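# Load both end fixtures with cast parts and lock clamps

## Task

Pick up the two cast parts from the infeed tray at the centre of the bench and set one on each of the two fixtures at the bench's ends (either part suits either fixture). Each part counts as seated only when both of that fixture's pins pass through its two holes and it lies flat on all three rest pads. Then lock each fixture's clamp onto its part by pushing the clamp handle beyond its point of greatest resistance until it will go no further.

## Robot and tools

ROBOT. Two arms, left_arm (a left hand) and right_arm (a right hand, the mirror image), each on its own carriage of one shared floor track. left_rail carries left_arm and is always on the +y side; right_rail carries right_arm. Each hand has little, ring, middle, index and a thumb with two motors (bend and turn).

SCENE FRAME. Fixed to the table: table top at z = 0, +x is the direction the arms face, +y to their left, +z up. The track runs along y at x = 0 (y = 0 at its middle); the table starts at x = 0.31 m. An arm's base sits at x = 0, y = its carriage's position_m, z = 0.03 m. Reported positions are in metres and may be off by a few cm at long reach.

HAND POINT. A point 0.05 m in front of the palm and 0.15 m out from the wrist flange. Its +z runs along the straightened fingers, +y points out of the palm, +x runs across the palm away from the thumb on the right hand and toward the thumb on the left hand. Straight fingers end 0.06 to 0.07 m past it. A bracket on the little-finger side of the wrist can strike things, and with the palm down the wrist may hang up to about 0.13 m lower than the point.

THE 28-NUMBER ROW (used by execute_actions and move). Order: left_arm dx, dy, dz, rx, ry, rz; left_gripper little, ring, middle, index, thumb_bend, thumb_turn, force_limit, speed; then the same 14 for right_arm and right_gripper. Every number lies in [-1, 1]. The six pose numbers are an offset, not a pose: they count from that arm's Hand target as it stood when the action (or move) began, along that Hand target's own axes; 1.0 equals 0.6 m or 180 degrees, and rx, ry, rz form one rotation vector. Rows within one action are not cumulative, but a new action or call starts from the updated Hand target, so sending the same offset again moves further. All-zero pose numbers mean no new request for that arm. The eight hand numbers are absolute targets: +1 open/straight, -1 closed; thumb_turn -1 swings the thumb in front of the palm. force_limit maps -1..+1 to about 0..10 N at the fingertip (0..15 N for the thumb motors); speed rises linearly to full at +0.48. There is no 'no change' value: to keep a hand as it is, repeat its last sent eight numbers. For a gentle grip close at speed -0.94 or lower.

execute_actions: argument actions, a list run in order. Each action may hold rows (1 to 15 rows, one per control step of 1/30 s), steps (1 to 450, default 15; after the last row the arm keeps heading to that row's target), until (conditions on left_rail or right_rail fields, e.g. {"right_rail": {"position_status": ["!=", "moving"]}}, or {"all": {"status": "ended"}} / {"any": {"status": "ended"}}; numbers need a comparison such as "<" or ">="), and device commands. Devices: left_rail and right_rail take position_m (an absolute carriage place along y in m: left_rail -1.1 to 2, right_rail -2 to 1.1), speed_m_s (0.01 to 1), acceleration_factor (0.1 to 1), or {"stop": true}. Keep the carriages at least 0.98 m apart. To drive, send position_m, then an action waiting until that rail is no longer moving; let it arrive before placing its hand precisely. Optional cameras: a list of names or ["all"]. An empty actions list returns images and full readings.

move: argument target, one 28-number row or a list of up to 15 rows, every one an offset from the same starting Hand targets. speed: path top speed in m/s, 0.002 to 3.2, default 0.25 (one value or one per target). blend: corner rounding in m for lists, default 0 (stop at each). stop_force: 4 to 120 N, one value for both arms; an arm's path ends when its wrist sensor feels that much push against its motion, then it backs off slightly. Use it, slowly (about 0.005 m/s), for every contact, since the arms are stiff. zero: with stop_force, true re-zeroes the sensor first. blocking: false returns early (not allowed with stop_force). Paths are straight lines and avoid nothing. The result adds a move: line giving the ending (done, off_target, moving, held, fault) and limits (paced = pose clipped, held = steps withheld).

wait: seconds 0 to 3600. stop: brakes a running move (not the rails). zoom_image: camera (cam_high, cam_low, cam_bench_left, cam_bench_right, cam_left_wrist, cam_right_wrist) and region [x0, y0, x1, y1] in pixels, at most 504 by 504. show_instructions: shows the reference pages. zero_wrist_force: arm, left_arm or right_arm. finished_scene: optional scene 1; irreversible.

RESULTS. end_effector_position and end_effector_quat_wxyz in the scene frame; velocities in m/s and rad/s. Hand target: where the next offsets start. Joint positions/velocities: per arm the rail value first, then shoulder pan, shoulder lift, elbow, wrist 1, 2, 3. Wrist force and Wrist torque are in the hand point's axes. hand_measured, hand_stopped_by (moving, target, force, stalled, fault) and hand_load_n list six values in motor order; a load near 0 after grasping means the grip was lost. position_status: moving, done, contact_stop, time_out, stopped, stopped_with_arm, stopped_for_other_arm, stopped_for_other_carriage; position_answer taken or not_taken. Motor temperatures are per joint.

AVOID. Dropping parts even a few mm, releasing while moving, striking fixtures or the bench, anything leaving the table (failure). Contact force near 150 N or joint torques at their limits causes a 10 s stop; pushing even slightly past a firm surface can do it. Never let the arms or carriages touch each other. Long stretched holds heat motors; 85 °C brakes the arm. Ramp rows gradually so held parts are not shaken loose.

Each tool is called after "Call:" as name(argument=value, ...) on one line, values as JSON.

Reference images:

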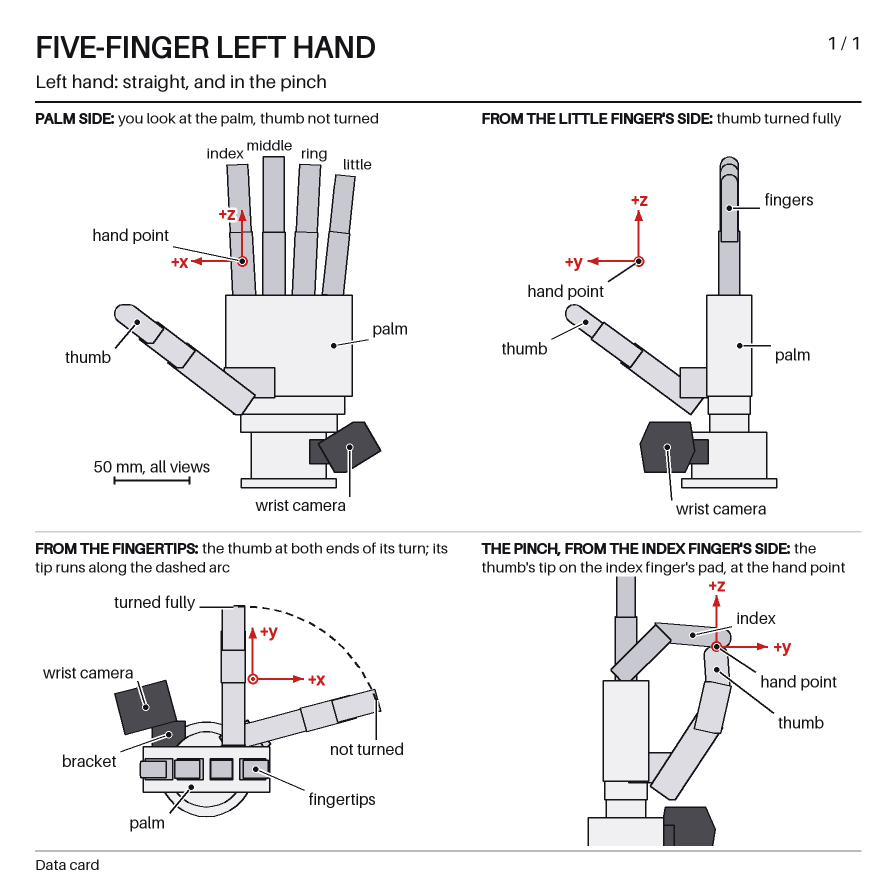

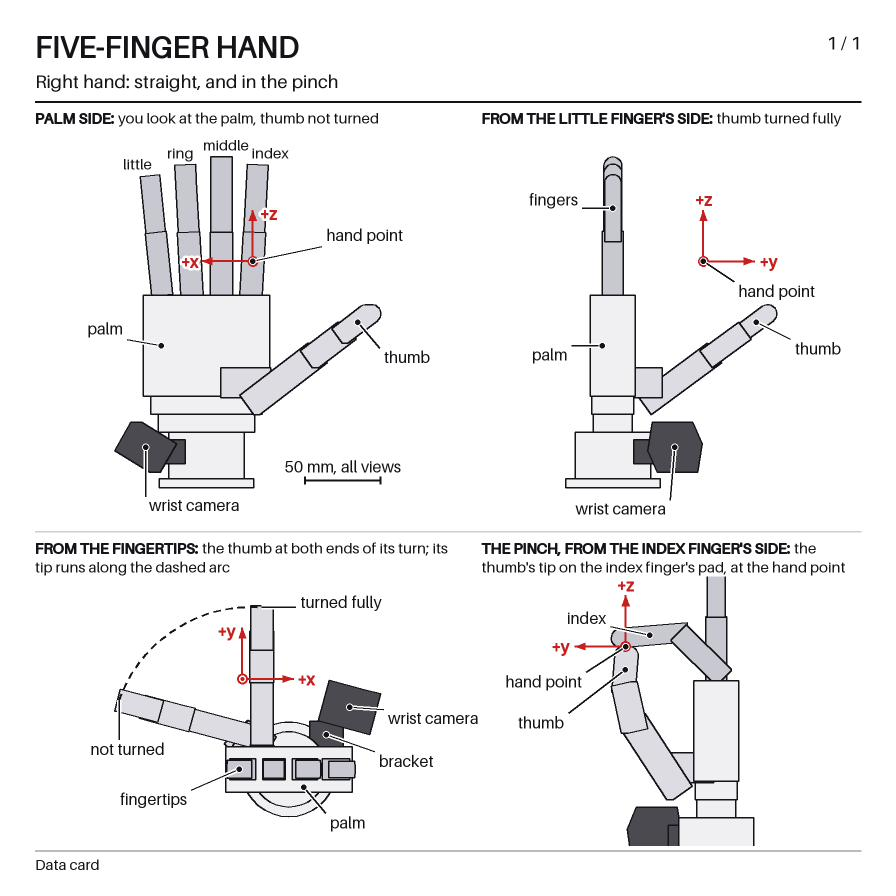

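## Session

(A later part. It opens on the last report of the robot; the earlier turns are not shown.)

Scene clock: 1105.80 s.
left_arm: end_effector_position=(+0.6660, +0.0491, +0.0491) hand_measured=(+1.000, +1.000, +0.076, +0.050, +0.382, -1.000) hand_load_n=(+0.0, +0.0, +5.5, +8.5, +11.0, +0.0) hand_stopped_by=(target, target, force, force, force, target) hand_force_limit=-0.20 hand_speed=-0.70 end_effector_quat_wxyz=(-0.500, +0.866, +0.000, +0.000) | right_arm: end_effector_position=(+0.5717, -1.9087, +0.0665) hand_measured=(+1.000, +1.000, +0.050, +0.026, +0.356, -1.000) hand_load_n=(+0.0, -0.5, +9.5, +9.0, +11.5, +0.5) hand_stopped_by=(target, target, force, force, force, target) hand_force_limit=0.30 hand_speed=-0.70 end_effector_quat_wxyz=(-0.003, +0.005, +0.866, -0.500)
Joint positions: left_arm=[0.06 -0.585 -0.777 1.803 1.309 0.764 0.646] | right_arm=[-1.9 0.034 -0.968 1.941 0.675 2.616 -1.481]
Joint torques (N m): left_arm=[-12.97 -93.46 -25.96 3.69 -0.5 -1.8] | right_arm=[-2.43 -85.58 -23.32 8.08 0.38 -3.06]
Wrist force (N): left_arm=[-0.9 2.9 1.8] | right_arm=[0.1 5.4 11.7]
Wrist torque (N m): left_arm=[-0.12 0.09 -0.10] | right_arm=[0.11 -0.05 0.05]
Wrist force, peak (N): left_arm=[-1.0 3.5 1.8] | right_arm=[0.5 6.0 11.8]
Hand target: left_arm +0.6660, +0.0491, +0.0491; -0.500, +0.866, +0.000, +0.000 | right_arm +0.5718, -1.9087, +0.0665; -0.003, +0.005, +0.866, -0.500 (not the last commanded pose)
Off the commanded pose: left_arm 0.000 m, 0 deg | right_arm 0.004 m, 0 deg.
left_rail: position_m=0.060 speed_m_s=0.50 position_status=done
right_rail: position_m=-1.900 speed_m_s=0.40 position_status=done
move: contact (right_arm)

Call:
execute_actions(actions=[], cameras=["cam_right_wrist","cam_bench_right"])

Call:
zoom_image(camera="cam_right_wrist", region=[280, 150, 530, 400])

Call:
zoom_image(camera="cam_right_wrist", region=[280, 320, 430, 470])

Call:
zoom_image(camera="cam_bench_right", region=[240, 230, 340, 330])

Scene clock: 1133.10 s.
left_arm: end_effector_position=(+0.6660, +0.0491, +0.0491) hand_measured=(+1.000, +1.000, +0.076, +0.050, +0.382, -1.000) hand_load_n=(+0.0, +0.0, +5.5, +9.0, +11.0, +0.0) hand_stopped_by=(target, target, force, force, force, target) hand_force_limit=-0.20 hand_speed=-0.70 end_effector_quat_wxyz=(-0.500, +0.866, +0.000, +0.000) | right_arm: end_effector_position=(+0.5718, -1.9087, +0.0665) hand_measured=(+1.000, +1.000, +0.050, +0.026, +0.356, -1.000) hand_load_n=(+0.0, +0.0, +9.0, +9.0, +11.0, +0.0) hand_stopped_by=(target, target, force, force, force, target) hand_force_limit=0.30 hand_speed=-0.70 end_effector_quat_wxyz=(-0.003, +0.005, +0.866, -0.500)
Joint positions: left_arm=[0.06 -0.585 -0.777 1.803 1.309 0.764 0.646] | right_arm=[-1.9 0.034 -0.968 1.941 0.675 2.616 -1.481]
Joint velocities: within noise
Joint torques (N m): left_arm=[-13.22 -91.8 -26.09 3.61 -0.35 -1.7] | right_arm=[-3.71 -85.98 -33.51 7.55 3.38 -3.01]
Motor temperatures (°C): left_arm=[27 27 26 34 32 37] | right_arm=[31 29 31 37 37 37]
Wrist force (N): left_arm=[-1.0 3.2 1.8] | right_arm=[0.3 5.6 11.5]
Wrist torque (N m): left_arm=[-0.08 0.12 -0.12] | right_arm=[0.14 -0.05 0.06]
Wrist force, peak (N): left_arm=[-1.1 3.4 1.9] | right_arm=[0.1 5.9 12.2]
Hand target: left_arm +0.6660, +0.0491, +0.0491; -0.500, +0.866, +0.000, +0.000 | right_arm +0.5718, -1.9087, +0.0665; -0.003, +0.005, +0.866, -0.500 (not the last commanded pose)
Off the commanded pose: left_arm 0.000 m, 0 deg | right_arm 0.004 m, 0 deg.
left_rail: position_m=0.060 speed_m_s=0.50 position_status=done
right_rail: position_m=-1.900 speed_m_s=0.40 position_status=done
camera_calibration:
cam_right_wrist: T_world_to_cam=[[-0.2827, 0.4201, -0.86232, 1.02444], [0.8391, 0.54388, -0.01013, 0.56688], [0.46474, -0.72644, -0.50626, -1.49976]] pos_world=[0.51094, -1.82816, 0.12987]
Images, in order (width x height): cam_bench_right 672x504, cam_right_wrist 616x616.

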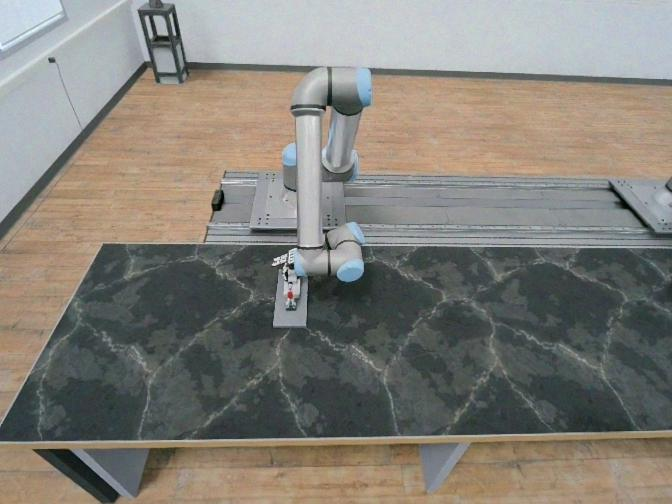

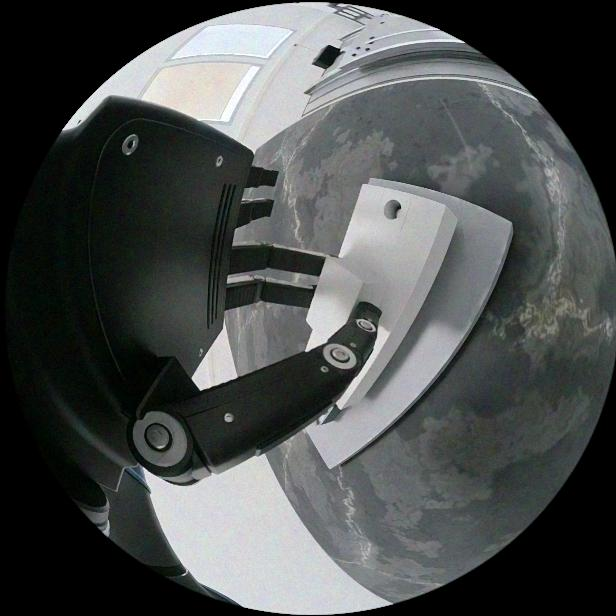

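Scaled by 2.016 from the camera's image (finer frame: 880x880).

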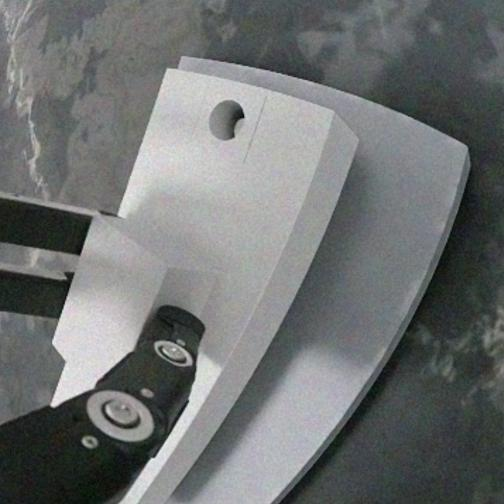

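Scaled by 3.360 from the camera's image (finer frame: 880x880).

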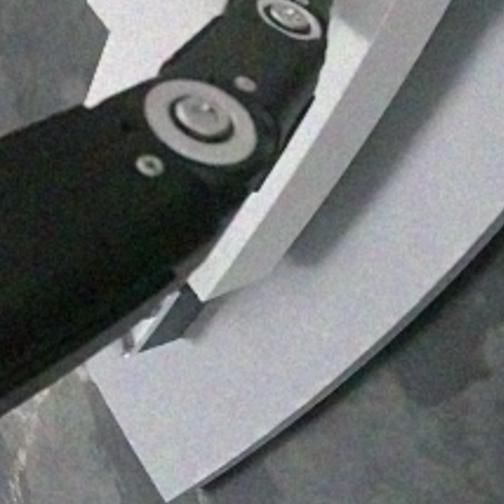

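Scaled by 5.040.

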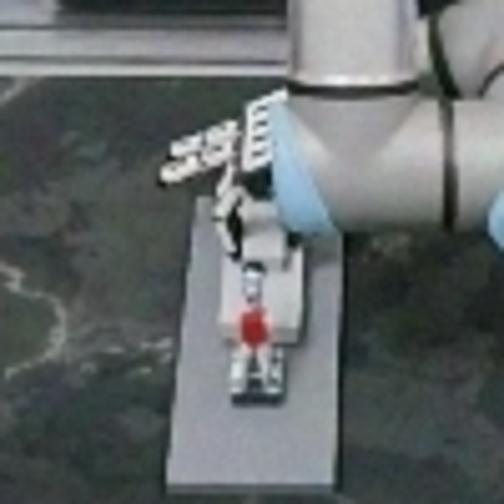

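Call:
move(target=[0,0,0,0,0,0,1,1,-0.2,-0.2,0.2,-1,-0.2,-0.7,0,-0.00083,0.00144,0,0,0,1,1,-0.2,-0.3,0.1,-1,0.3,-0.7], speed=0.01)

Scene clock: 1144.50 s.
left_arm: end_effector_position=(+0.6660, +0.0491, +0.0491) hand_measured=(+1.000, +1.000, +0.076, +0.050, +0.382, -1.000) hand_load_n=(+0.0, +0.0, +5.5, +8.5, +11.0, +0.0) hand_stopped_by=(target, target, force, force, force, target) hand_force_limit=-0.20 hand_speed=-0.70 end_effector_quat_wxyz=(-0.500, +0.866, +0.000, +0.000) | right_arm: end_effector_position=(+0.5718, -1.9097, +0.0665) hand_measured=(+1.000, +1.000, +0.050, +0.026, +0.356, -1.000) hand_load_n=(+0.0, +0.0, +6.5, +7.0, +12.5, +0.0) hand_stopped_by=(target, target, force, force, force, target) hand_force_limit=0.30 hand_speed=-0.70 end_effector_quat_wxyz=(-0.003, +0.005, +0.866, -0.500)
Joint positions: left_arm=[0.06 -0.585 -0.777 1.803 1.309 0.764 0.646] | right_arm=[-1.9 0.032 -0.969 1.942 0.672 2.616 -1.485]
Joint torques (N m): left_arm=[-12.64 -91.96 -26.03 3.72 -0.41 -1.74] | right_arm=[-10.71 -82.43 -12.26 0.9 4.98 -3.54]
Wrist force (N): left_arm=[-1.3 3.1 1.7] | right_arm=[-0.1 5.6 -2.2]
Wrist torque (N m): left_arm=[-0.08 0.16 -0.14] | right_arm=[-0.17 0.07 0.21]
Wrist force, peak (N): left_arm=[-1.1 3.3 1.8] | right_arm=[0.2 6.1 12.5]
Hand target: left_arm +0.6660, +0.0491, +0.0491; -0.500, +0.866, +0.000, +0.000 | right_arm +0.5717, -1.9097, +0.0665; -0.003, +0.005, +0.866, -0.500
Off the commanded pose: left_arm 0.000 m, 0 deg | right_arm 0.000 m, 0 deg.
left_rail: position_m=0.060 speed_m_s=0.50 position_status=done
right_rail: position_m=-1.900 speed_m_s=0.40 position_status=done
move: done

Call:
move(target=[0,0,0,0,0,0,1,1,-0.2,-0.2,0.2,-1,-0.2,-0.7,0,0.00033,-0.00058,0,0,0,1,1,-0.2,-0.3,0.1,-1,0.3,-0.7], speed=0.01)

Call:
move(target=[0,0,0,0,0,0,1,1,-0.2,-0.2,0.2,-1,-0.2,-0.7,0,0.00578,0.00333,0,0,0,1,1,-0.2,-0.3,0.1,-1,0.3,-0.7], speed=0.006, stop_force=8)

Scene clock: 1153.50 s.
left_arm: end_effector_position=(+0.6660, +0.0491, +0.0491) hand_measured=(+1.000, +1.000, +0.076, +0.050, +0.382, -1.000) hand_load_n=(+0.0, +0.0, +5.5, +8.5, +11.0, +0.0) hand_stopped_by=(target, target, force, force, force, target) hand_force_limit=-0.20 hand_speed=-0.70 end_effector_quat_wxyz=(-0.500, +0.866, +0.000, +0.000) | right_arm: end_effector_position=(+0.5717, -1.9094, +0.0665) hand_measured=(+1.000, +1.000, +0.050, +0.026, +0.356, -1.000) hand_load_n=(+0.0, +0.0, +7.5, +7.5, +12.5, +0.0) hand_stopped_by=(target, target, force, force, force, target) hand_force_limit=0.30 hand_speed=-0.70 end_effector_quat_wxyz=(-0.003, +0.005, +0.866, -0.500)
Joint positions: left_arm=[0.06 -0.585 -0.777 1.803 1.309 0.764 0.646] | right_arm=[-1.9 0.033 -0.969 1.942 0.673 2.616 -1.483]
Joint torques (N m): left_arm=[-12.09 -91.36 -26.05 3.56 -0.62 -1.9] | right_arm=[13.33 -49.93 -30.99 7.48 2.44 3.63]
Wrist force (N): left_arm=[-0.7 2.8 1.4] | right_arm=[-0.9 4.0 2.6]
Wrist torque (N m): left_arm=[-0.10 0.05 -0.09] | right_arm=[0.05 0.07 0.01]
Wrist force, peak (N): left_arm=[-1.2 3.2 2.1] | right_arm=[-1.0 5.9 -2.4]
Hand target: left_arm +0.6660, +0.0491, +0.0491; -0.500, +0.866, +0.000, +0.000 | right_arm +0.5717, -1.9093, +0.0665; -0.003, +0.005, +0.866, -0.500
Off the commanded pose: left_arm 0.000 m, 0 deg | right_arm 0.000 m, 0 deg.
left_rail: position_m=0.060 speed_m_s=0.50 position_status=done
right_rail: position_m=-1.900 speed_m_s=0.40 position_status=done
move: done

Scene clock: 1154.93 s.
left_arm: end_effector_position=(+0.6660, +0.0491, +0.0491) hand_measured=(+1.000, +1.000, +0.076, +0.050, +0.382, -1.000) hand_load_n=(+0.0, +0.0, +5.5, +8.5, +11.5, +0.0) hand_stopped_by=(target, target, force, force, force, target) hand_force_limit=-0.20 hand_speed=-0.70 end_effector_quat_wxyz=(-0.500, +0.866, +0.000, +0.000) | right_arm: end_effector_position=(+0.5718, -1.9093, +0.0648) hand_measured=(+1.000, +1.000, +0.050, +0.026, +0.356, -1.000) hand_load_n=(-0.5, +0.0, +9.0, +9.5, +10.0, +0.0) hand_stopped_by=(target, target, force, force, force, target) hand_force_limit=0.30 hand_speed=-0.70 end_effector_quat_wxyz=(-0.003, +0.005, +0.866, -0.500)
Joint positions: left_arm=[0.06 -0.585 -0.777 1.803 1.309 0.764 0.646] | right_arm=[-1.9 0.033 -0.966 1.942 0.671 2.616 -1.483]
Joint torques (N m): left_arm=[-12.89 -91.08 -26.02 3.61 -0.37 -1.8] | right_arm=[12.55 -82.41 -17.29 6.16 -0.29 3.46]
Wrist force (N): left_arm=[-0.7 3.1 1.8] | right_arm=[5.1 1.1 4.2]
Wrist torque (N m): left_arm=[-0.08 0.07 -0.10] | right_arm=[0.00 0.10 0.04]
Wrist force, peak (N): left_arm=[-0.8 3.2 2.2] | right_arm=[5.2 0.8 4.8]
Hand target: left_arm +0.6660, +0.0491, +0.0491; -0.500, +0.866, +0.000, +0.000 | right_arm +0.5718, -1.9093, +0.0648; -0.003, +0.005, +0.866, -0.500 (not the last commanded pose)
Off the commanded pose: left_arm 0.000 m, 0 deg | right_arm 0.002 m, 0 deg.
left_rail: position_m=0.060 speed_m_s=0.50 position_status=done
right_rail: position_m=-1.900 speed_m_s=0.40 position_status=done
move: contact (right_arm)

Call:
move(target=[0,0,0,0,0,0,1,1,-0.2,-0.2,0.2,-1,-0.2,-0.7,0.0013,-0.00025,0.00043,0,0,0,1,1,-0.2,-0.3,0.1,-1,0.3,-0.7], speed=0.01)

Call:
move(target=[0,0,0,0,0,0,1,1,-0.2,-0.2,0.2,-1,-0.2,-0.7,0,0.00433,0.0025,0,0,0,1,1,-0.2,-0.3,0.1,-1,0.3,-0.7], speed=0.006, stop_force=9, cameras=["cam_right_wrist"])

Call:
zoom_image(camera="cam_right_wrist", region=[360, 160, 480, 280])

Call:
zoom_image(camera="cam_right_wrist", region=[300, 300, 450, 450])

Scene clock: 1170.63 s.
left_arm: end_effector_position=(+0.6660, +0.0491, +0.0491) hand_measured=(+1.000, +1.000, +0.076, +0.050, +0.382, -1.000) hand_load_n=(+0.0, +0.0, +5.5, +8.5, +11.0, +0.0) hand_stopped_by=(target, target, force, force, force, target) hand_force_limit=-0.20 hand_speed=-0.70 end_effector_quat_wxyz=(-0.500, +0.866, +0.000, +0.000) | right_arm: end_effector_position=(+0.5711, -1.9096, +0.0648) hand_measured=(+1.000, +1.000, +0.050, +0.026, +0.356, -1.000) hand_load_n=(+0.0, +0.0, +7.5, +8.0, +11.5, +0.5) hand_stopped_by=(target, target, force, force, force, target) hand_force_limit=0.30 hand_speed=-0.70 end_effector_quat_wxyz=(-0.003, +0.005, +0.866, -0.500)
Joint positions: left_arm=[0.06 -0.585 -0.777 1.803 1.309 0.764 0.646] | right_arm=[-1.9 0.033 -0.967 1.944 0.669 2.616 -1.484]
Joint torques (N m): left_arm=[-12.8 -90.59 -25.78 3.86 -0.58 -1.71] | right_arm=[-10.29 -77.35 -6.82 1.97 1.41 -4.24]
Wrist force (N): left_arm=[-0.9 2.9 1.4] | right_arm=[-7.7 0.1 -1.4]
Wrist torque (N m): left_arm=[-0.09 0.08 -0.10] | right_arm=[-0.04 -0.02 0.12]
Wrist force, peak (N): left_arm=[-1.1 3.4 2.0] | right_arm=[-7.7 0.1 -1.4]
Hand target: left_arm +0.6660, +0.0491, +0.0491; -0.500, +0.866, +0.000, +0.000 | right_arm +0.5710, -1.9096, +0.0648; -0.003, +0.005, +0.866, -0.500
Off the commanded pose: left_arm 0.000 m, 0 deg | right_arm 0.000 m, 0 deg.
left_rail: position_m=0.060 speed_m_s=0.50 position_status=done
right_rail: position_m=-1.900 speed_m_s=0.40 position_status=done
move: done

Scene clock: 1171.83 s.
left_arm: end_effector_position=(+0.6660, +0.0491, +0.0491) hand_measured=(+1.000, +1.000, +0.076, +0.050, +0.382, -1.000) hand_load_n=(+0.0, +0.0, +5.5, +8.5, +11.0, +0.0) hand_stopped_by=(target, target, force, force, force, target) hand_force_limit=-0.20 hand_speed=-0.70 end_effector_quat_wxyz=(-0.500, +0.866, +0.000, +0.000) | right_arm: end_effector_position=(+0.5711, -1.9096, +0.0644) hand_measured=(+1.000, +1.000, +0.050, +0.026, +0.356, -1.000) hand_load_n=(+0.0, +0.0, +9.0, +9.5, +9.5, +0.5) hand_stopped_by=(target, target, force, force, force, target) hand_force_limit=0.30 hand_speed=-0.70 end_effector_quat_wxyz=(-0.002, +0.005, +0.866, -0.500)
Joint positions: left_arm=[0.06 -0.585 -0.777 1.803 1.309 0.764 0.646] | right_arm=[-1.9 0.033 -0.967 1.944 0.668 2.616 -1.484]
Joint torques (N m): left_arm=[-12.78 -91.95 -26.52 3.6 -0.61 -1.8] | right_arm=[-6.27 -75.21 -7.04 7.77 -2.03 -4.32]
Wrist force (N): left_arm=[-1.0 3.0 1.3] | right_arm=[-8.6 -4.9 -3.5]
Wrist torque (N m): left_arm=[-0.07 0.10 -0.11] | right_arm=[-0.04 -0.05 0.08]
Wrist force, peak (N): left_arm=[-1.1 3.3 2.1] | right_arm=[-9.8 -10.1 -5.5]
Hand target: left_arm +0.6660, +0.0491, +0.0491; -0.500, +0.866, +0.000, +0.000 | right_arm +0.5711, -1.9096, +0.0644; -0.002, +0.005, +0.866, -0.500 (not the last commanded pose)
Off the commanded pose: left_arm 0.000 m, 0 deg | right_arm 0.003 m, 0 deg.
left_rail: position_m=0.060 speed_m_s=0.50 position_status=done
right_rail: position_m=-1.900 speed_m_s=0.40 position_status=done
move: contact (right_arm)
cam_right_wrist: T_world_to_cam=[[-0.28243, 0.42, -0.86246, 1.0225], [0.8391, 0.54388, -0.00993, 0.56793], [0.46491, -0.72649, -0.50603, -1.50137]] pos_world=[0.51024, -1.82906, 0.12776]

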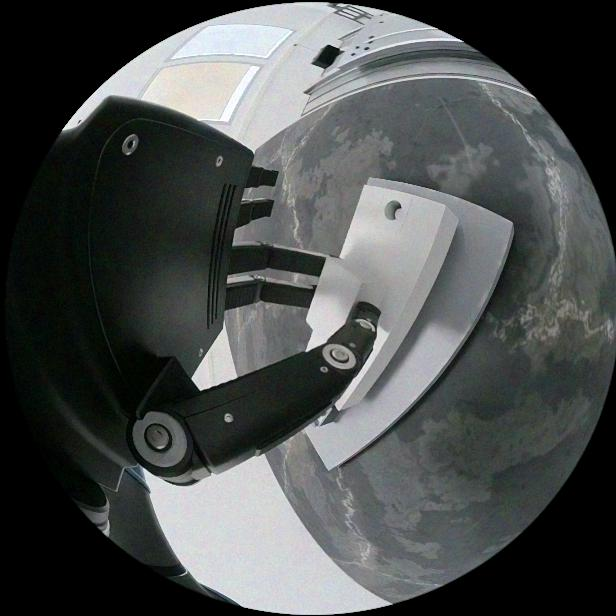

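Scaled by 4.200 from the camera's image (finer frame: 880x880).

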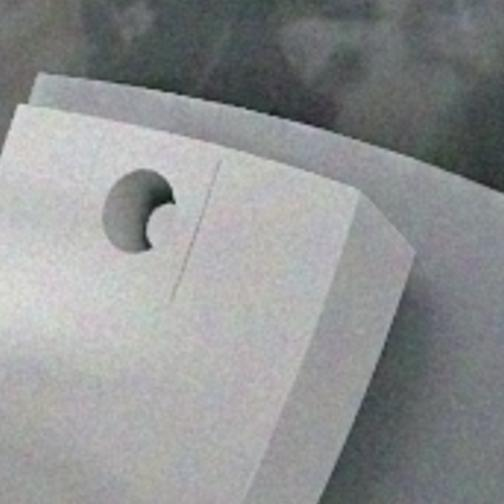

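Scaled by 3.360 from the camera's image (finer frame: 880x880).

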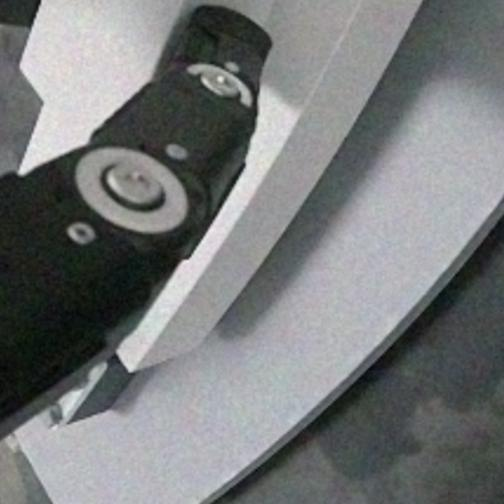

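Call:
move(target=[0,0,0,0,0,0,1,1,-0.2,-0.2,0.2,-1,-0.2,-0.7,-0.0008,0,0,0,0,0,1,1,-0.2,-0.3,0.1,-1,0.3,-0.7], speed=0.01)

Scene clock: 1184.73 s.
left_arm: end_effector_position=(+0.6660, +0.0491, +0.0491) hand_measured=(+1.000, +1.000, +0.076, +0.050, +0.382, -1.000) hand_load_n=(+0.0, -0.5, +5.5, +8.5, +11.0, +0.0) hand_stopped_by=(target, target, force, force, force, target) hand_force_limit=-0.20 hand_speed=-0.70 end_effector_quat_wxyz=(-0.500, +0.866, +0.000, +0.000) | right_arm: end_effector_position=(+0.5715, -1.9096, +0.0644) hand_measured=(+1.000, +1.000, +0.050, +0.026, +0.356, -1.000) hand_load_n=(+0.0, +0.0, +9.0, +9.5, +9.5, +0.0) hand_stopped_by=(target, target, force, force, force, target) hand_force_limit=0.30 hand_speed=-0.70 end_effector_quat_wxyz=(-0.002, +0.005, +0.866, -0.500)
Joint positions: left_arm=[0.06 -0.585 -0.777 1.803 1.309 0.764 0.646] | right_arm=[-1.9 0.033 -0.966 1.943 0.669 2.616 -1.484]
Joint torques (N m): left_arm=[-13.22 -88.98 -26.52 3.8 -0.53 -1.65] | right_arm=[-3.72 -45.14 -30.83 5.54 -1.28 -3.44]
Wrist force (N): left_arm=[-1.2 3.2 1.6] | right_arm=[2.8 -5.4 -2.0]
Wrist torque (N m): left_arm=[-0.06 0.13 -0.13] | right_arm=[-0.16 0.23 0.02]
Wrist force, peak (N): left_arm=[-1.4 3.2 1.9] | right_arm=[-9.3 -5.6 -3.4]
Hand target: left_arm +0.6660, +0.0491, +0.0491; -0.500, +0.866, +0.000, +0.000 | right_arm +0.5716, -1.9096, +0.0644; -0.002, +0.005, +0.866, -0.500
Off the commanded pose: left_arm 0.000 m, 0 deg | right_arm 0.000 m, 0 deg.
left_rail: position_m=0.060 speed_m_s=0.50 position_status=done
right_rail: position_m=-1.900 speed_m_s=0.40 position_status=done
move: done

Call:
move(target=[0,0,0,0,0,0,1,1,-0.2,-0.2,0.2,-1,-0.2,-0.7,0.0002,0.0029,0.00167,0,0,0,1,1,-0.2,-0.3,0.1,-1,0.3,-0.7], speed=0.004, stop_force=12)

Scene clock: 1195.13 s.
left_arm: end_effector_position=(+0.6660, +0.0491, +0.0491) hand_measured=(+1.000, +1.000, +0.076, +0.050, +0.382, -1.000) hand_load_n=(+0.0, +0.0, +5.5, +8.5, +11.5, +0.0) hand_stopped_by=(target, target, force, force, force, target) hand_force_limit=-0.20 hand_speed=-0.70 end_effector_quat_wxyz=(-0.500, +0.866, +0.000, +0.000) | right_arm: end_effector_position=(+0.5716, -1.9096, +0.0640) hand_measured=(+1.000, +1.000, +0.050, +0.026, +0.356, -1.000) hand_load_n=(+0.0, +0.0, +9.5, +9.5, +8.5, +0.0) hand_stopped_by=(target, target, force, force, force, target) hand_force_limit=0.30 hand_speed=-0.70 end_effector_quat_wxyz=(-0.002, +0.005, +0.866, -0.500)
Joint positions: left_arm=[0.06 -0.585 -0.777 1.803 1.309 0.764 0.646] | right_arm=[-1.9 0.033 -0.966 1.943 0.668 2.616 -1.484]
Joint torques (N m): left_arm=[-12.98 -90.28 -26.13 3.52 -0.68 -1.57] | right_arm=[-8.88 -69.59 -25.92 3.67 -1.82 2.03]
Wrist force (N): left_arm=[-0.8 2.7 1.8] | right_arm=[4.9 -17.3 -12.3]
Wrist torque (N m): left_arm=[-0.14 0.07 -0.09] | right_arm=[0.06 0.31 -0.05]
Wrist force, peak (N): left_arm=[-1.4 3.3 1.8] | right_arm=[4.8 -18.5 -11.5]
Hand target: left_arm +0.6660, +0.0491, +0.0491; -0.500, +0.866, +0.000, +0.000 | right_arm +0.5716, -1.9096, +0.0641; -0.002, +0.005, +0.866, -0.500 (not the last commanded pose)
Off the commanded pose: left_arm 0.000 m, 0 deg | right_arm 0.002 m, 0 deg.
left_rail: position_m=0.060 speed_m_s=0.50 position_status=done
right_rail: position_m=-1.900 speed_m_s=0.40 position_status=done
move: contact (right_arm)

Call:
move(target=[0,0,0,0,0,0,1,1,-0.2,-0.3,0.1,-1,0.3,-0.7,-0.0003,-0.0007,-0.0004,0,0,0,1,1,-0.2,-0.3,0.1,-1,0.3,-0.7], speed=0.01)

Call:
execute_actions(actions=[{"rows":[[0,0,0,0,0,0,1,1,-0.2,-0.3,0.1,-1,0.3,-0.7,0,0,0,0,0,0,1,1,0.1,0.1,0.42,-1,0.3,-0.85]],"steps":60},{"rows":[[0,0,0,0,0,0,1,1,-0.2,-0.3,0.1,-1,0.3,-0.7,0,0,0,0,0,0,1,1,0.4,0.4,0.55,-1,0.3,-0.5]],"steps":60}], cameras=["cam_right_wrist"])

Call:
zoom_image(camera="cam_right_wrist", region=[300, 160, 480, 340])

Scene clock: 1210.23 s.
left_arm: end_effector_position=(+0.6660, +0.0491, +0.0491) hand_measured=(+1.000, +1.000, +0.076, +0.050, +0.382, -1.000) hand_load_n=(+0.0, +0.0, +5.5, +8.5, +11.5, +0.0) hand_stopped_by=(target, target, force, force, force, target) hand_force_limit=0.30 hand_speed=-0.70 end_effector_quat_wxyz=(-0.500, +0.866, +0.000, +0.000) | right_arm: end_effector_position=(+0.5717, -1.9096, +0.0645) hand_measured=(+1.000, +1.000, +0.050, +0.026, +0.356, -1.000) hand_load_n=(+0.0, +0.0, +8.5, +9.0, +10.0, +0.0) hand_stopped_by=(target, target, force, force, force, target) hand_force_limit=0.30 hand_speed=-0.70 end_effector_quat_wxyz=(-0.002, +0.005, +0.866, -0.500)
Joint positions: left_arm=[0.06 -0.585 -0.777 1.803 1.309 0.764 0.646] | right_arm=[-1.9 0.033 -0.966 1.942 0.669 2.616 -1.484]
Joint torques (N m): left_arm=[-12.97 -89.32 -25.79 3.74 -0.58 -1.58] | right_arm=[-9.09 -79.75 -33.72 5.77 1.23 0.34]
Wrist force (N): left_arm=[-0.9 3.0 1.9] | right_arm=[5.7 -1.9 -0.8]
Wrist torque (N m): left_arm=[-0.11 0.10 -0.10] | right_arm=[-0.07 0.17 0.09]
Wrist force, peak (N): left_arm=[-1.1 3.5 1.9] | right_arm=[4.6 -17.6 -11.2]
Hand target: left_arm +0.6660, +0.0491, +0.0491; -0.500, +0.866, +0.000, +0.000 | right_arm +0.5718, -1.9096, +0.0646; -0.002, +0.005, +0.866, -0.500
Off the commanded pose: left_arm 0.000 m, 0 deg | right_arm 0.000 m, 0 deg.
left_rail: position_m=0.060 speed_m_s=0.50 position_status=done
right_rail: position_m=-1.900 speed_m_s=0.40 position_status=done
move: done

Scene clock: 1214.43 s.
left_arm: end_effector_position=(+0.6660, +0.0491, +0.0491) hand_measured=(+1.000, +1.000, +0.076, +0.050, +0.382, -1.000) hand_load_n=(-0.5, +0.0, +5.5, +8.5, +11.0, +0.0) hand_stopped_by=(target, target, force, force, force, target) hand_force_limit=0.30 hand_speed=-0.70 end_effector_quat_wxyz=(-0.500, +0.866, +0.000, +0.000) | right_arm: end_effector_position=(+0.5718, -1.9096, +0.0646) hand_measured=(+1.000, +1.000, +0.400, +0.400, +0.550, -1.000) hand_load_n=(+0.0, +0.0, +0.0, +0.0, +0.0, +0.0) hand_stopped_by=(target, target, target, target, target, target) hand_force_limit=0.30 hand_speed=-0.50 end_effector_quat_wxyz=(-0.002, +0.005, +0.866, -0.500)
Joint positions: left_arm=[0.06 -0.585 -0.777 1.803 1.309 0.764 0.646] | right_arm=[-1.9 0.033 -0.966 1.942 0.669 2.616 -1.484]
Joint torques (N m): left_arm=[-13.75 -88.75 -25.84 3.62 -0.6 -1.6] | right_arm=[-7.96 -57.32 -11.76 5.7 3 -3.63]
Wrist force (N): left_arm=[-1.0 3.1 1.7] | right_arm=[-0.4 -0.2 0.2]
Wrist torque (N m): left_arm=[-0.09 0.11 -0.11] | right_arm=[-0.01 0.03 0.07]
Wrist force, peak (N): left_arm=[-1.1 3.5 1.7] | right_arm=[0.3 0.1 -7.5]
Hand target: left_arm +0.6660, +0.0491, +0.0491; -0.500, +0.866, +0.000, +0.000 | right_arm +0.5718, -1.9096, +0.0646; -0.002, +0.005, +0.866, -0.500
Off the commanded pose: left_arm 0.000 m, 0 deg | right_arm 0.000 m, 0 deg.
left_rail: position_m=0.060 speed_m_s=0.50 position_status=done
right_rail: position_m=-1.900 speed_m_s=0.40 position_status=done
cam_right_wrist: T_world_to_cam=[[-0.28243, 0.42, -0.86246, 1.02287], [0.8391, 0.54388, -0.00993, 0.56734], [0.46491, -0.72649, -0.50603, -1.50159]] pos_world=[0.51094, -1.82906, 0.12796]

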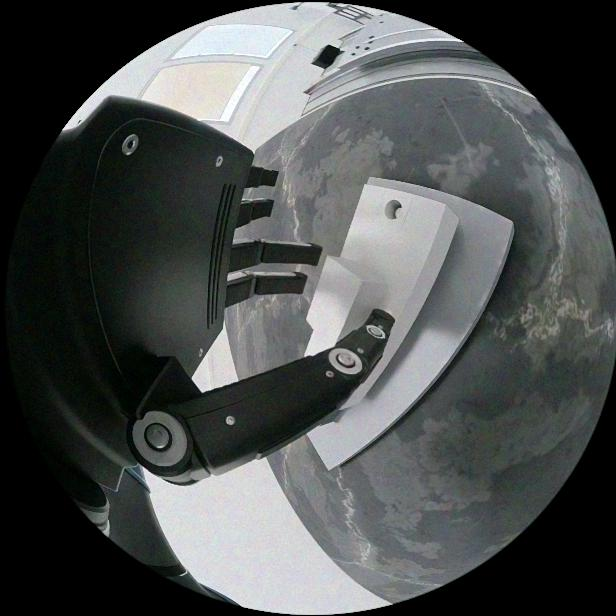

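Scaled by 2.800 from the camera's image (finer frame: 880x880).

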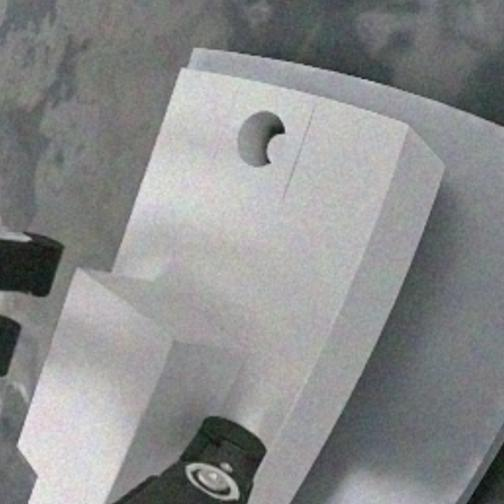

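Call:
move(target=[0,-0.0289,-0.0167,0,0,0,1,1,-0.2,-0.3,0.1,-1,0.3,-0.7,0,-0.0433,-0.025,0,0,0,1,1,0.4,0.4,0.55,-1,0.3,-0.5], speed=0.03, cameras=["cam_low","cam_left_wrist","cam_right_wrist"])

Call:
zoom_image(camera="cam_left_wrist", region=[100, 160, 350, 410])

Call:
zoom_image(camera="cam_low", region=[260, 190, 410, 290])

Call:
zoom_image(camera="cam_right_wrist", region=[300, 180, 530, 410])

Scene clock: 1233.13 s.
left_arm: end_effector_position=(+0.6660, +0.0491, +0.0690) hand_measured=(+1.000, +1.000, +0.076, +0.050, +0.382, -1.000) hand_load_n=(+0.0, +0.0, +5.0, +8.5, +12.0, +0.0) hand_stopped_by=(target, target, force, force, force, target) hand_force_limit=0.30 hand_speed=-0.70 end_effector_quat_wxyz=(-0.500, +0.866, +0.000, +0.000) | right_arm: end_effector_position=(+0.5717, -1.9096, +0.0945) hand_measured=(+1.000, +1.000, +0.400, +0.400, +0.550, -1.000) hand_load_n=(+0.0, +0.0, +0.0, +0.0, +0.0, +0.0) hand_stopped_by=(target, target, target, target, target, target) hand_force_limit=0.30 hand_speed=-0.50 end_effector_quat_wxyz=(-0.002, +0.005, +0.866, -0.500)
Joint positions: left_arm=[0.06 -0.585 -0.806 1.805 1.335 0.764 0.646] | right_arm=[-1.9 0.033 -1.009 1.938 0.716 2.616 -1.485]
Joint torques (N m): left_arm=[-13.21 -96.5 -8.25 6.82 -0.93 -0.88] | right_arm=[-6.28 -82.98 -31.88 7.3 1.63 -1.39]
Wrist force (N): left_arm=[-0.8 4.1 2.4] | right_arm=[-0.6 -0.5 -0.3]
Wrist torque (N m): left_arm=[-0.07 0.15 -0.19] | right_arm=[-0.03 0.06 0.08]
Wrist force, peak (N): left_arm=[-1.0 4.4 2.6] | right_arm=[-1.0 -0.1 0.7]
Hand target: left_arm +0.6660, +0.0491, +0.0691; -0.500, +0.866, +0.000, +0.000 | right_arm +0.5717, -1.9096, +0.0946; -0.002, +0.005, +0.866, -0.500
Off the commanded pose: left_arm 0.000 m, 0 deg | right_arm 0.000 m, 0 deg.
left_rail: position_m=0.060 speed_m_s=0.50 position_status=done
right_rail: position_m=-1.900 speed_m_s=0.40 position_status=done
move: done
cam_left_wrist: T_world_to_cam=[[0.27643, 0.45621, 0.84585, -0.26865], [0.84073, -0.54118, 0.01713, -0.52914], [0.46557, 0.7064, -0.53315, -0.18979]] pos_world=[0.60749, -0.02973, 0.13511]
cam_right_wrist: T_world_to_cam=[[-0.28243, 0.42, -0.86246, 1.04866], [0.8391, 0.54388, -0.00993, 0.56764], [0.46491, -0.72649, -0.50603, -1.48646]] pos_world=[0.51094, -1.82906, 0.15786]

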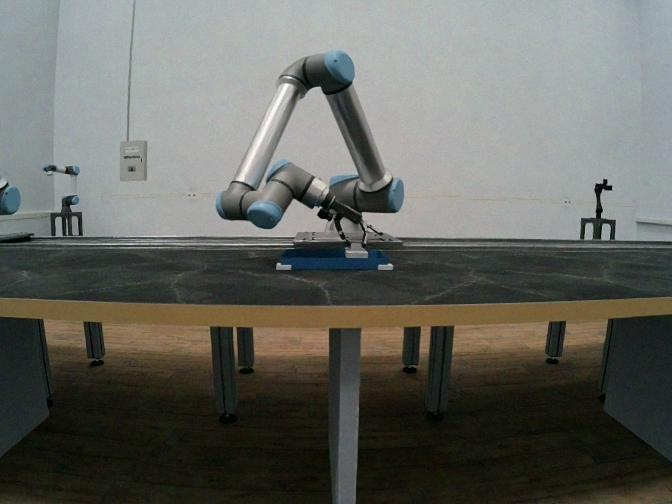

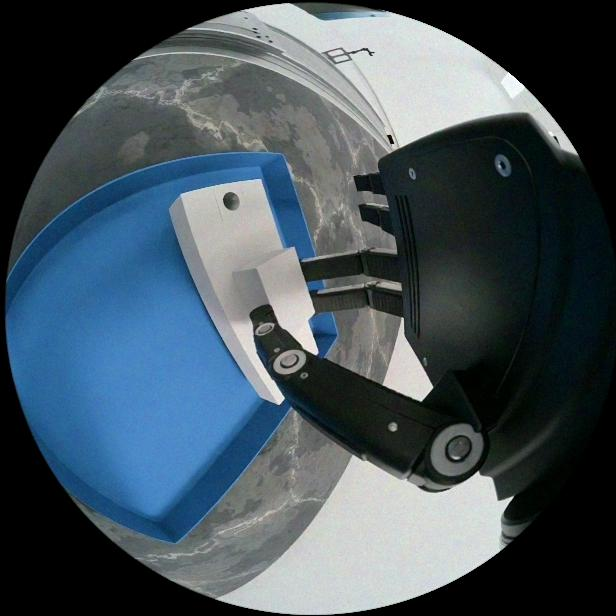

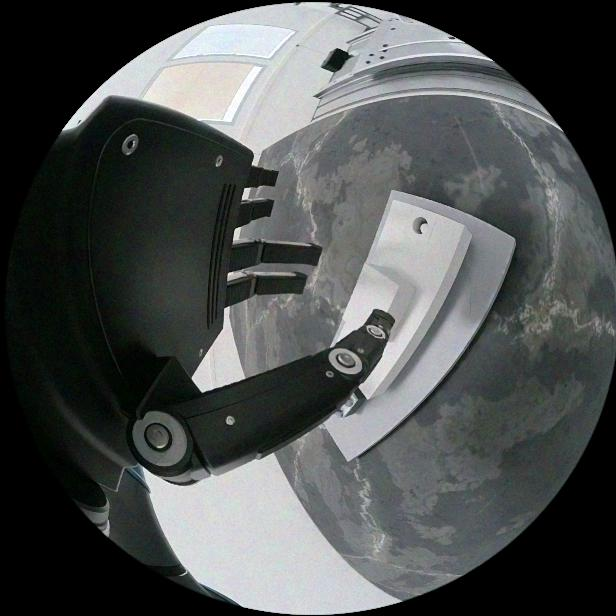

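Scaled by 2.016 from the camera's image (finer frame: 880x880).

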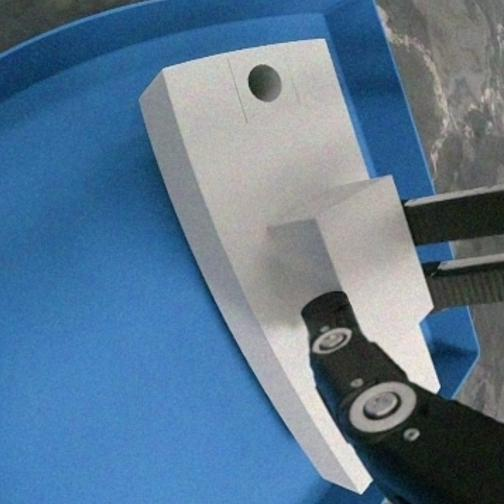

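Scaled by 3.360.

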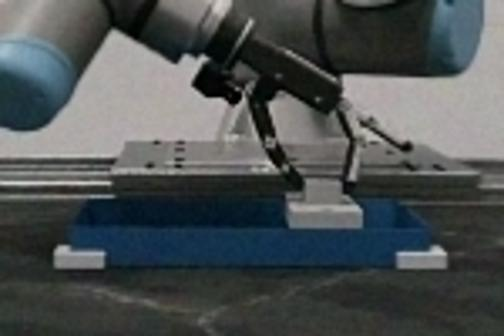

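Scaled by 2.191 from the camera's image (finer frame: 880x880).

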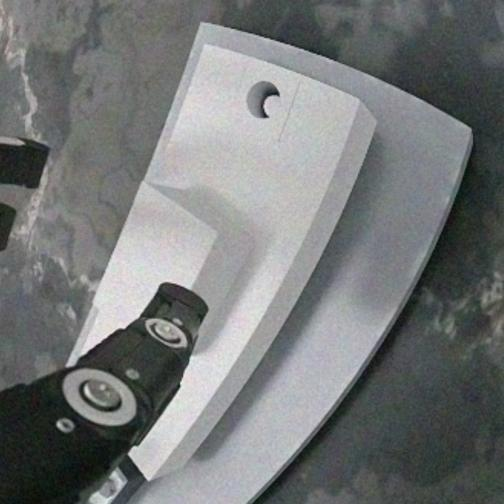

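Call:
move(target=[[0,-0.0946,-0.0546,0,0,0,1,1,-0.2,-0.3,0.1,-1,0.3,-0.7,0,-0.0866,-0.05,0,0,0,1,1,0.4,0.4,0.55,-1,0.3,-0.5],[0,-0.1891,-0.1092,0,0,0,1,1,-0.2,-0.3,0.1,-1,0.3,-0.7,-0.1038,-0.0983,-0.1811,0,0,0,1,1,1,1,-0.8,-1,-0.2,-0.2]], speed=0.07, cameras=["cam_right_wrist","cam_bench_right"])

Call:
execute_actions(actions=[{"left_rail":{"position_m":1.9,"speed_m_s":0.4,"acceleration_factor":0.25},"steps":330,"until":{"left_rail":{"position_status":["!=","moving"]}}}], cameras=["cam_right_wrist","cam_left_wrist","cam_bench_right","cam_bench_left"])

Call:
zoom_image(camera="cam_right_wrist", region=[300, 200, 550, 450])

Call:
zoom_image(camera="cam_left_wrist", region=[60, 150, 310, 400])

Call:
zoom_image(camera="cam_bench_right", region=[240, 230, 340, 330])

Scene clock: 1333.10 s.
left_arm: end_effector_position=(+0.6660, +0.0491, +0.2001) hand_measured=(+1.000, +1.000, +0.076, +0.050, +0.382, -1.000) hand_load_n=(+0.0, +0.0, +5.0, +8.5, +12.0, +0.0) hand_stopped_by=(target, target, force, force, force, target) hand_force_limit=0.30 hand_speed=-0.70 end_effector_quat_wxyz=(-0.500, +0.866, +0.000, +0.000) | right_arm: end_effector_position=(+0.6347, -1.8457, +0.2000) hand_measured=(+1.000, +1.000, +1.000, +1.000, -0.800, -1.000) hand_load_n=(+0.0, +0.0, +0.0, +0.0, +0.0, -0.5) hand_stopped_by=(target, target, target, target, target, target) hand_force_limit=-0.20 hand_speed=-0.20 end_effector_quat_wxyz=(-0.002, +0.005, +0.866, -0.500)
Joint positions: left_arm=[0.06 -0.585 -0.979 1.795 1.518 0.764 0.646] | right_arm=[-1.9 0.132 -1.021 1.739 1.093 2.601 -1.292]
Joint torques (N m): left_arm=[-9.29 -92.4 -36.79 6.77 -0.5 -3.29] | right_arm=[13.32 -50.95 -37.97 6.42 0.13 3.49]
Wrist force (N): left_arm=[-0.6 4.3 2.1] | right_arm=[-0.5 0.3 -0.7]
Wrist torque (N m): left_arm=[0.00 0.14 -0.21] | right_arm=[0.12 0.08 -0.19]
Wrist force, peak (N): left_arm=[-0.8 5.3 2.9] | right_arm=[-1.1 0.7 -0.1]
Hand target: left_arm +0.6660, +0.0491, +0.2001; -0.500, +0.866, +0.000, +0.000 | right_arm +0.6347, -1.8457, +0.2000; -0.002, +0.005, +0.866, -0.500
Off the commanded pose: left_arm 0.000 m, 0 deg | right_arm 0.000 m, 0 deg.
left_rail: position_m=0.060 speed_m_s=0.50 position_status=done
right_rail: position_m=-1.900 speed_m_s=0.40 position_status=done
move: done
cam_right_wrist: T_world_to_cam=[[-0.28243, 0.42, -0.86246, 1.13057], [0.8391, 0.54388, -0.00993, 0.48115], [0.46491, -0.72649, -0.50603, -1.4159]] pos_world=[0.57384, -1.76516, 0.26336]
Images, in order (width x height): cam_bench_right 672x504, cam_right_wrist 616x616.

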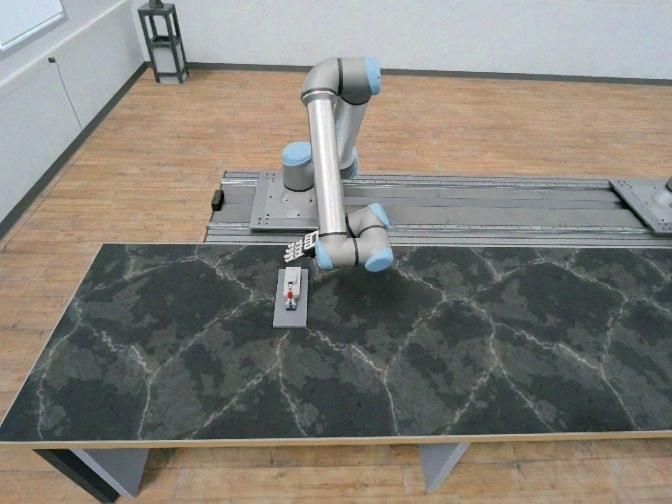

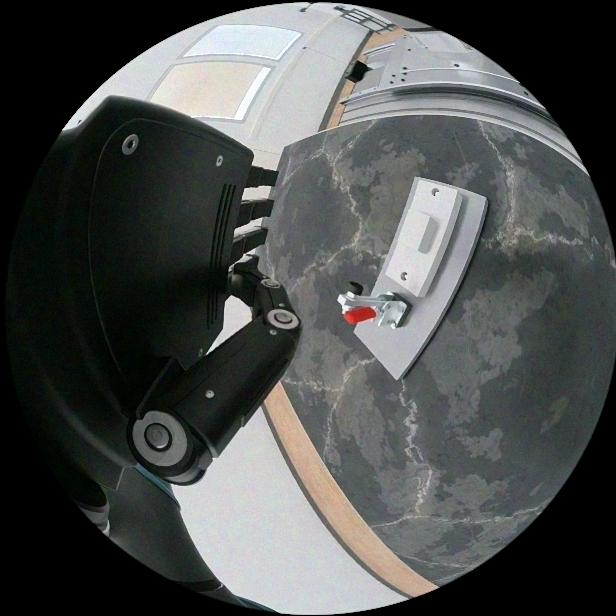

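Scene clock: 1339.90 s.
left_arm: end_effector_position=(+0.6660, +1.8890, +0.2001) hand_measured=(+1.000, +1.000, +0.076, +0.050, +0.382, -1.000) hand_load_n=(+0.0, +0.0, +5.0, +8.5, +12.0, +0.0) hand_stopped_by=(target, target, force, force, force, target) hand_force_limit=0.30 hand_speed=-0.70 end_effector_quat_wxyz=(-0.500, +0.866, +0.000, +0.000) | right_arm: end_effector_position=(+0.6347, -1.8457, +0.2000) hand_measured=(+1.000, +1.000, +1.000, +1.000, -0.800, -1.000) hand_load_n=(+0.0, -0.5, +0.0, +0.0, +0.0, +0.0) hand_stopped_by=(target, target, target, target, target, target) hand_force_limit=-0.20 hand_speed=-0.20 end_effector_quat_wxyz=(-0.002, +0.005, +0.866, -0.500)
Joint positions: left_arm=[1.9 -0.585 -0.979 1.795 1.518 0.764 0.646] | right_arm=[-1.9 0.132 -1.021 1.739 1.093 2.601 -1.292]
Joint torques (N m): left_arm=[-14.27 -90.5 -17.64 4.5 -0.43 -3.08] | right_arm=[12.67 -50.65 -35.01 4.07 2.77 3.38]
Wrist force (N): left_arm=[-0.5 4.3 2.2] | right_arm=[-0.9 0.0 -0.4]
Wrist torque (N m): left_arm=[0.00 0.12 -0.20] | right_arm=[0.07 0.13 -0.22]
Wrist force, peak (N): left_arm=[-0.5 5.0 2.3] | right_arm=[-1.1 0.6 -0.6]
Hand target: left_arm +0.6660, +1.8890, +0.2001; -0.500, +0.866, +0.000, +0.000 | right_arm +0.6347, -1.8457, +0.2000; -0.002, +0.005, +0.866, -0.500
Off the commanded pose: left_arm 0.000 m, 0 deg | right_arm 0.000 m, 0 deg.
left_rail: position_m=1.900 speed_m_s=0.40 position_status=done
right_rail: position_m=-1.900 speed_m_s=0.40 position_status=done
cam_left_wrist: T_world_to_cam=[[0.27643, 0.45621, 0.84585, -1.21888], [0.84073, -0.54118, 0.01713, 0.46439], [0.46557, 0.7064, -0.53315, -1.41972]] pos_world=[0.60749, 1.81027, 0.26611]
cam_right_wrist: T_world_to_cam=[[-0.28243, 0.42, -0.86246, 1.13057], [0.8391, 0.54388, -0.00993, 0.48115], [0.46491, -0.72649, -0.50603, -1.4159]] pos_world=[0.57384, -1.76516, 0.26336]
Images, in order (width x height): cam_bench_left 672x504, cam_bench_right 672x504, cam_left_wrist 616x616, cam_right_wrist 616x616.

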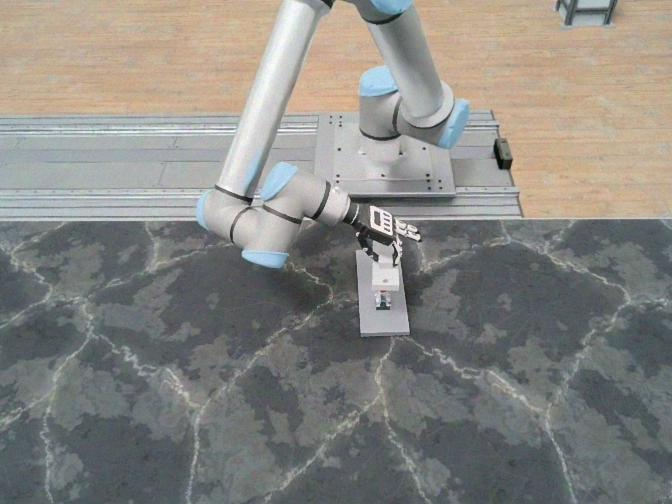

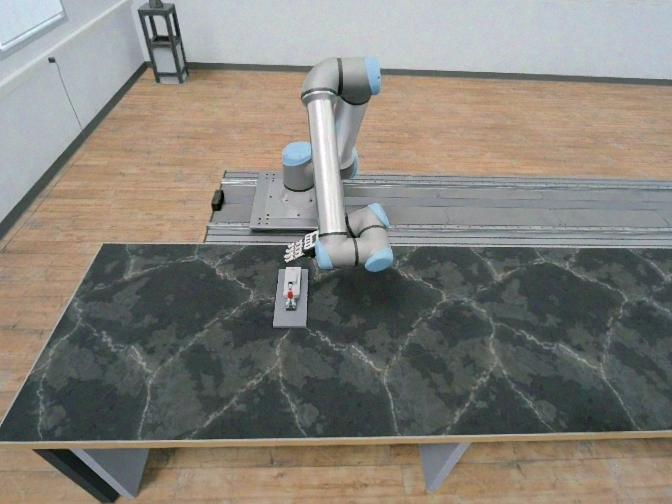

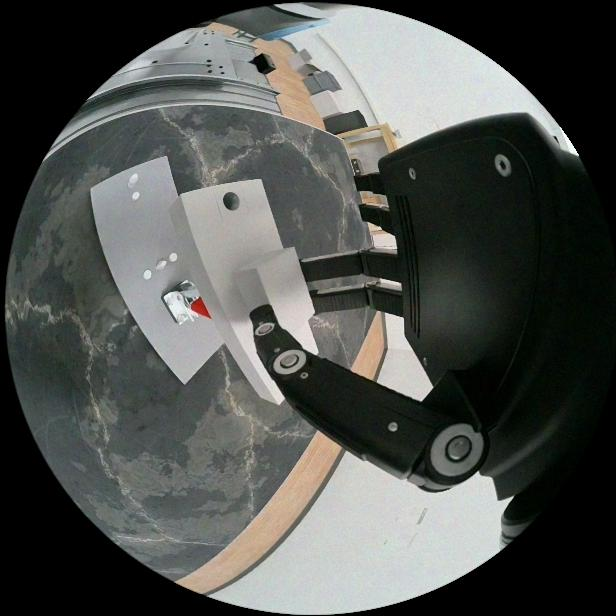

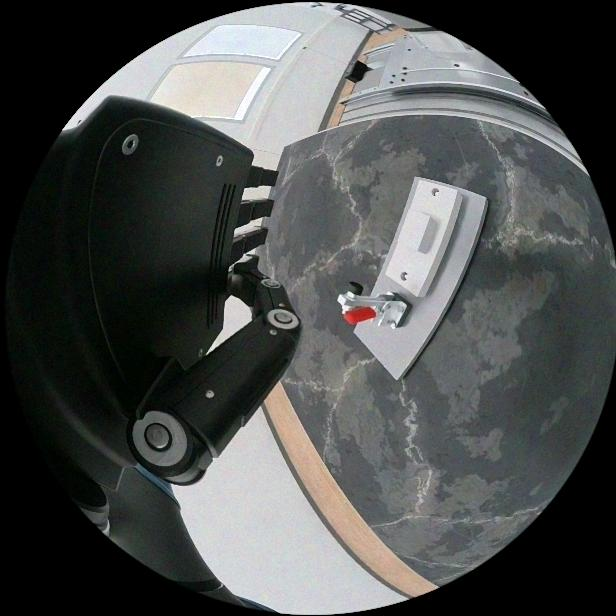

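Scaled by 2.016 from the camera's image (finer frame: 880x880).

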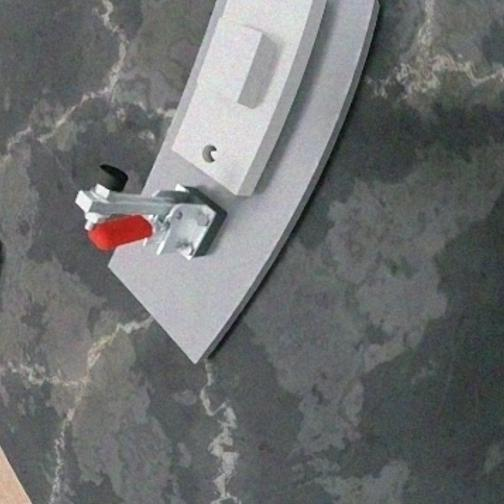

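Scaled by 2.016 from the camera's image (finer frame: 880x880).

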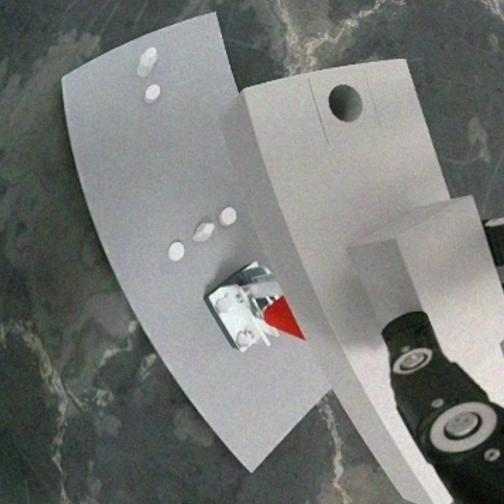

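Scaled by 5.040.

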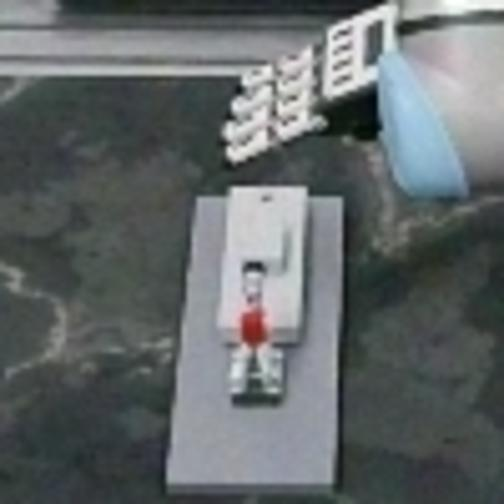

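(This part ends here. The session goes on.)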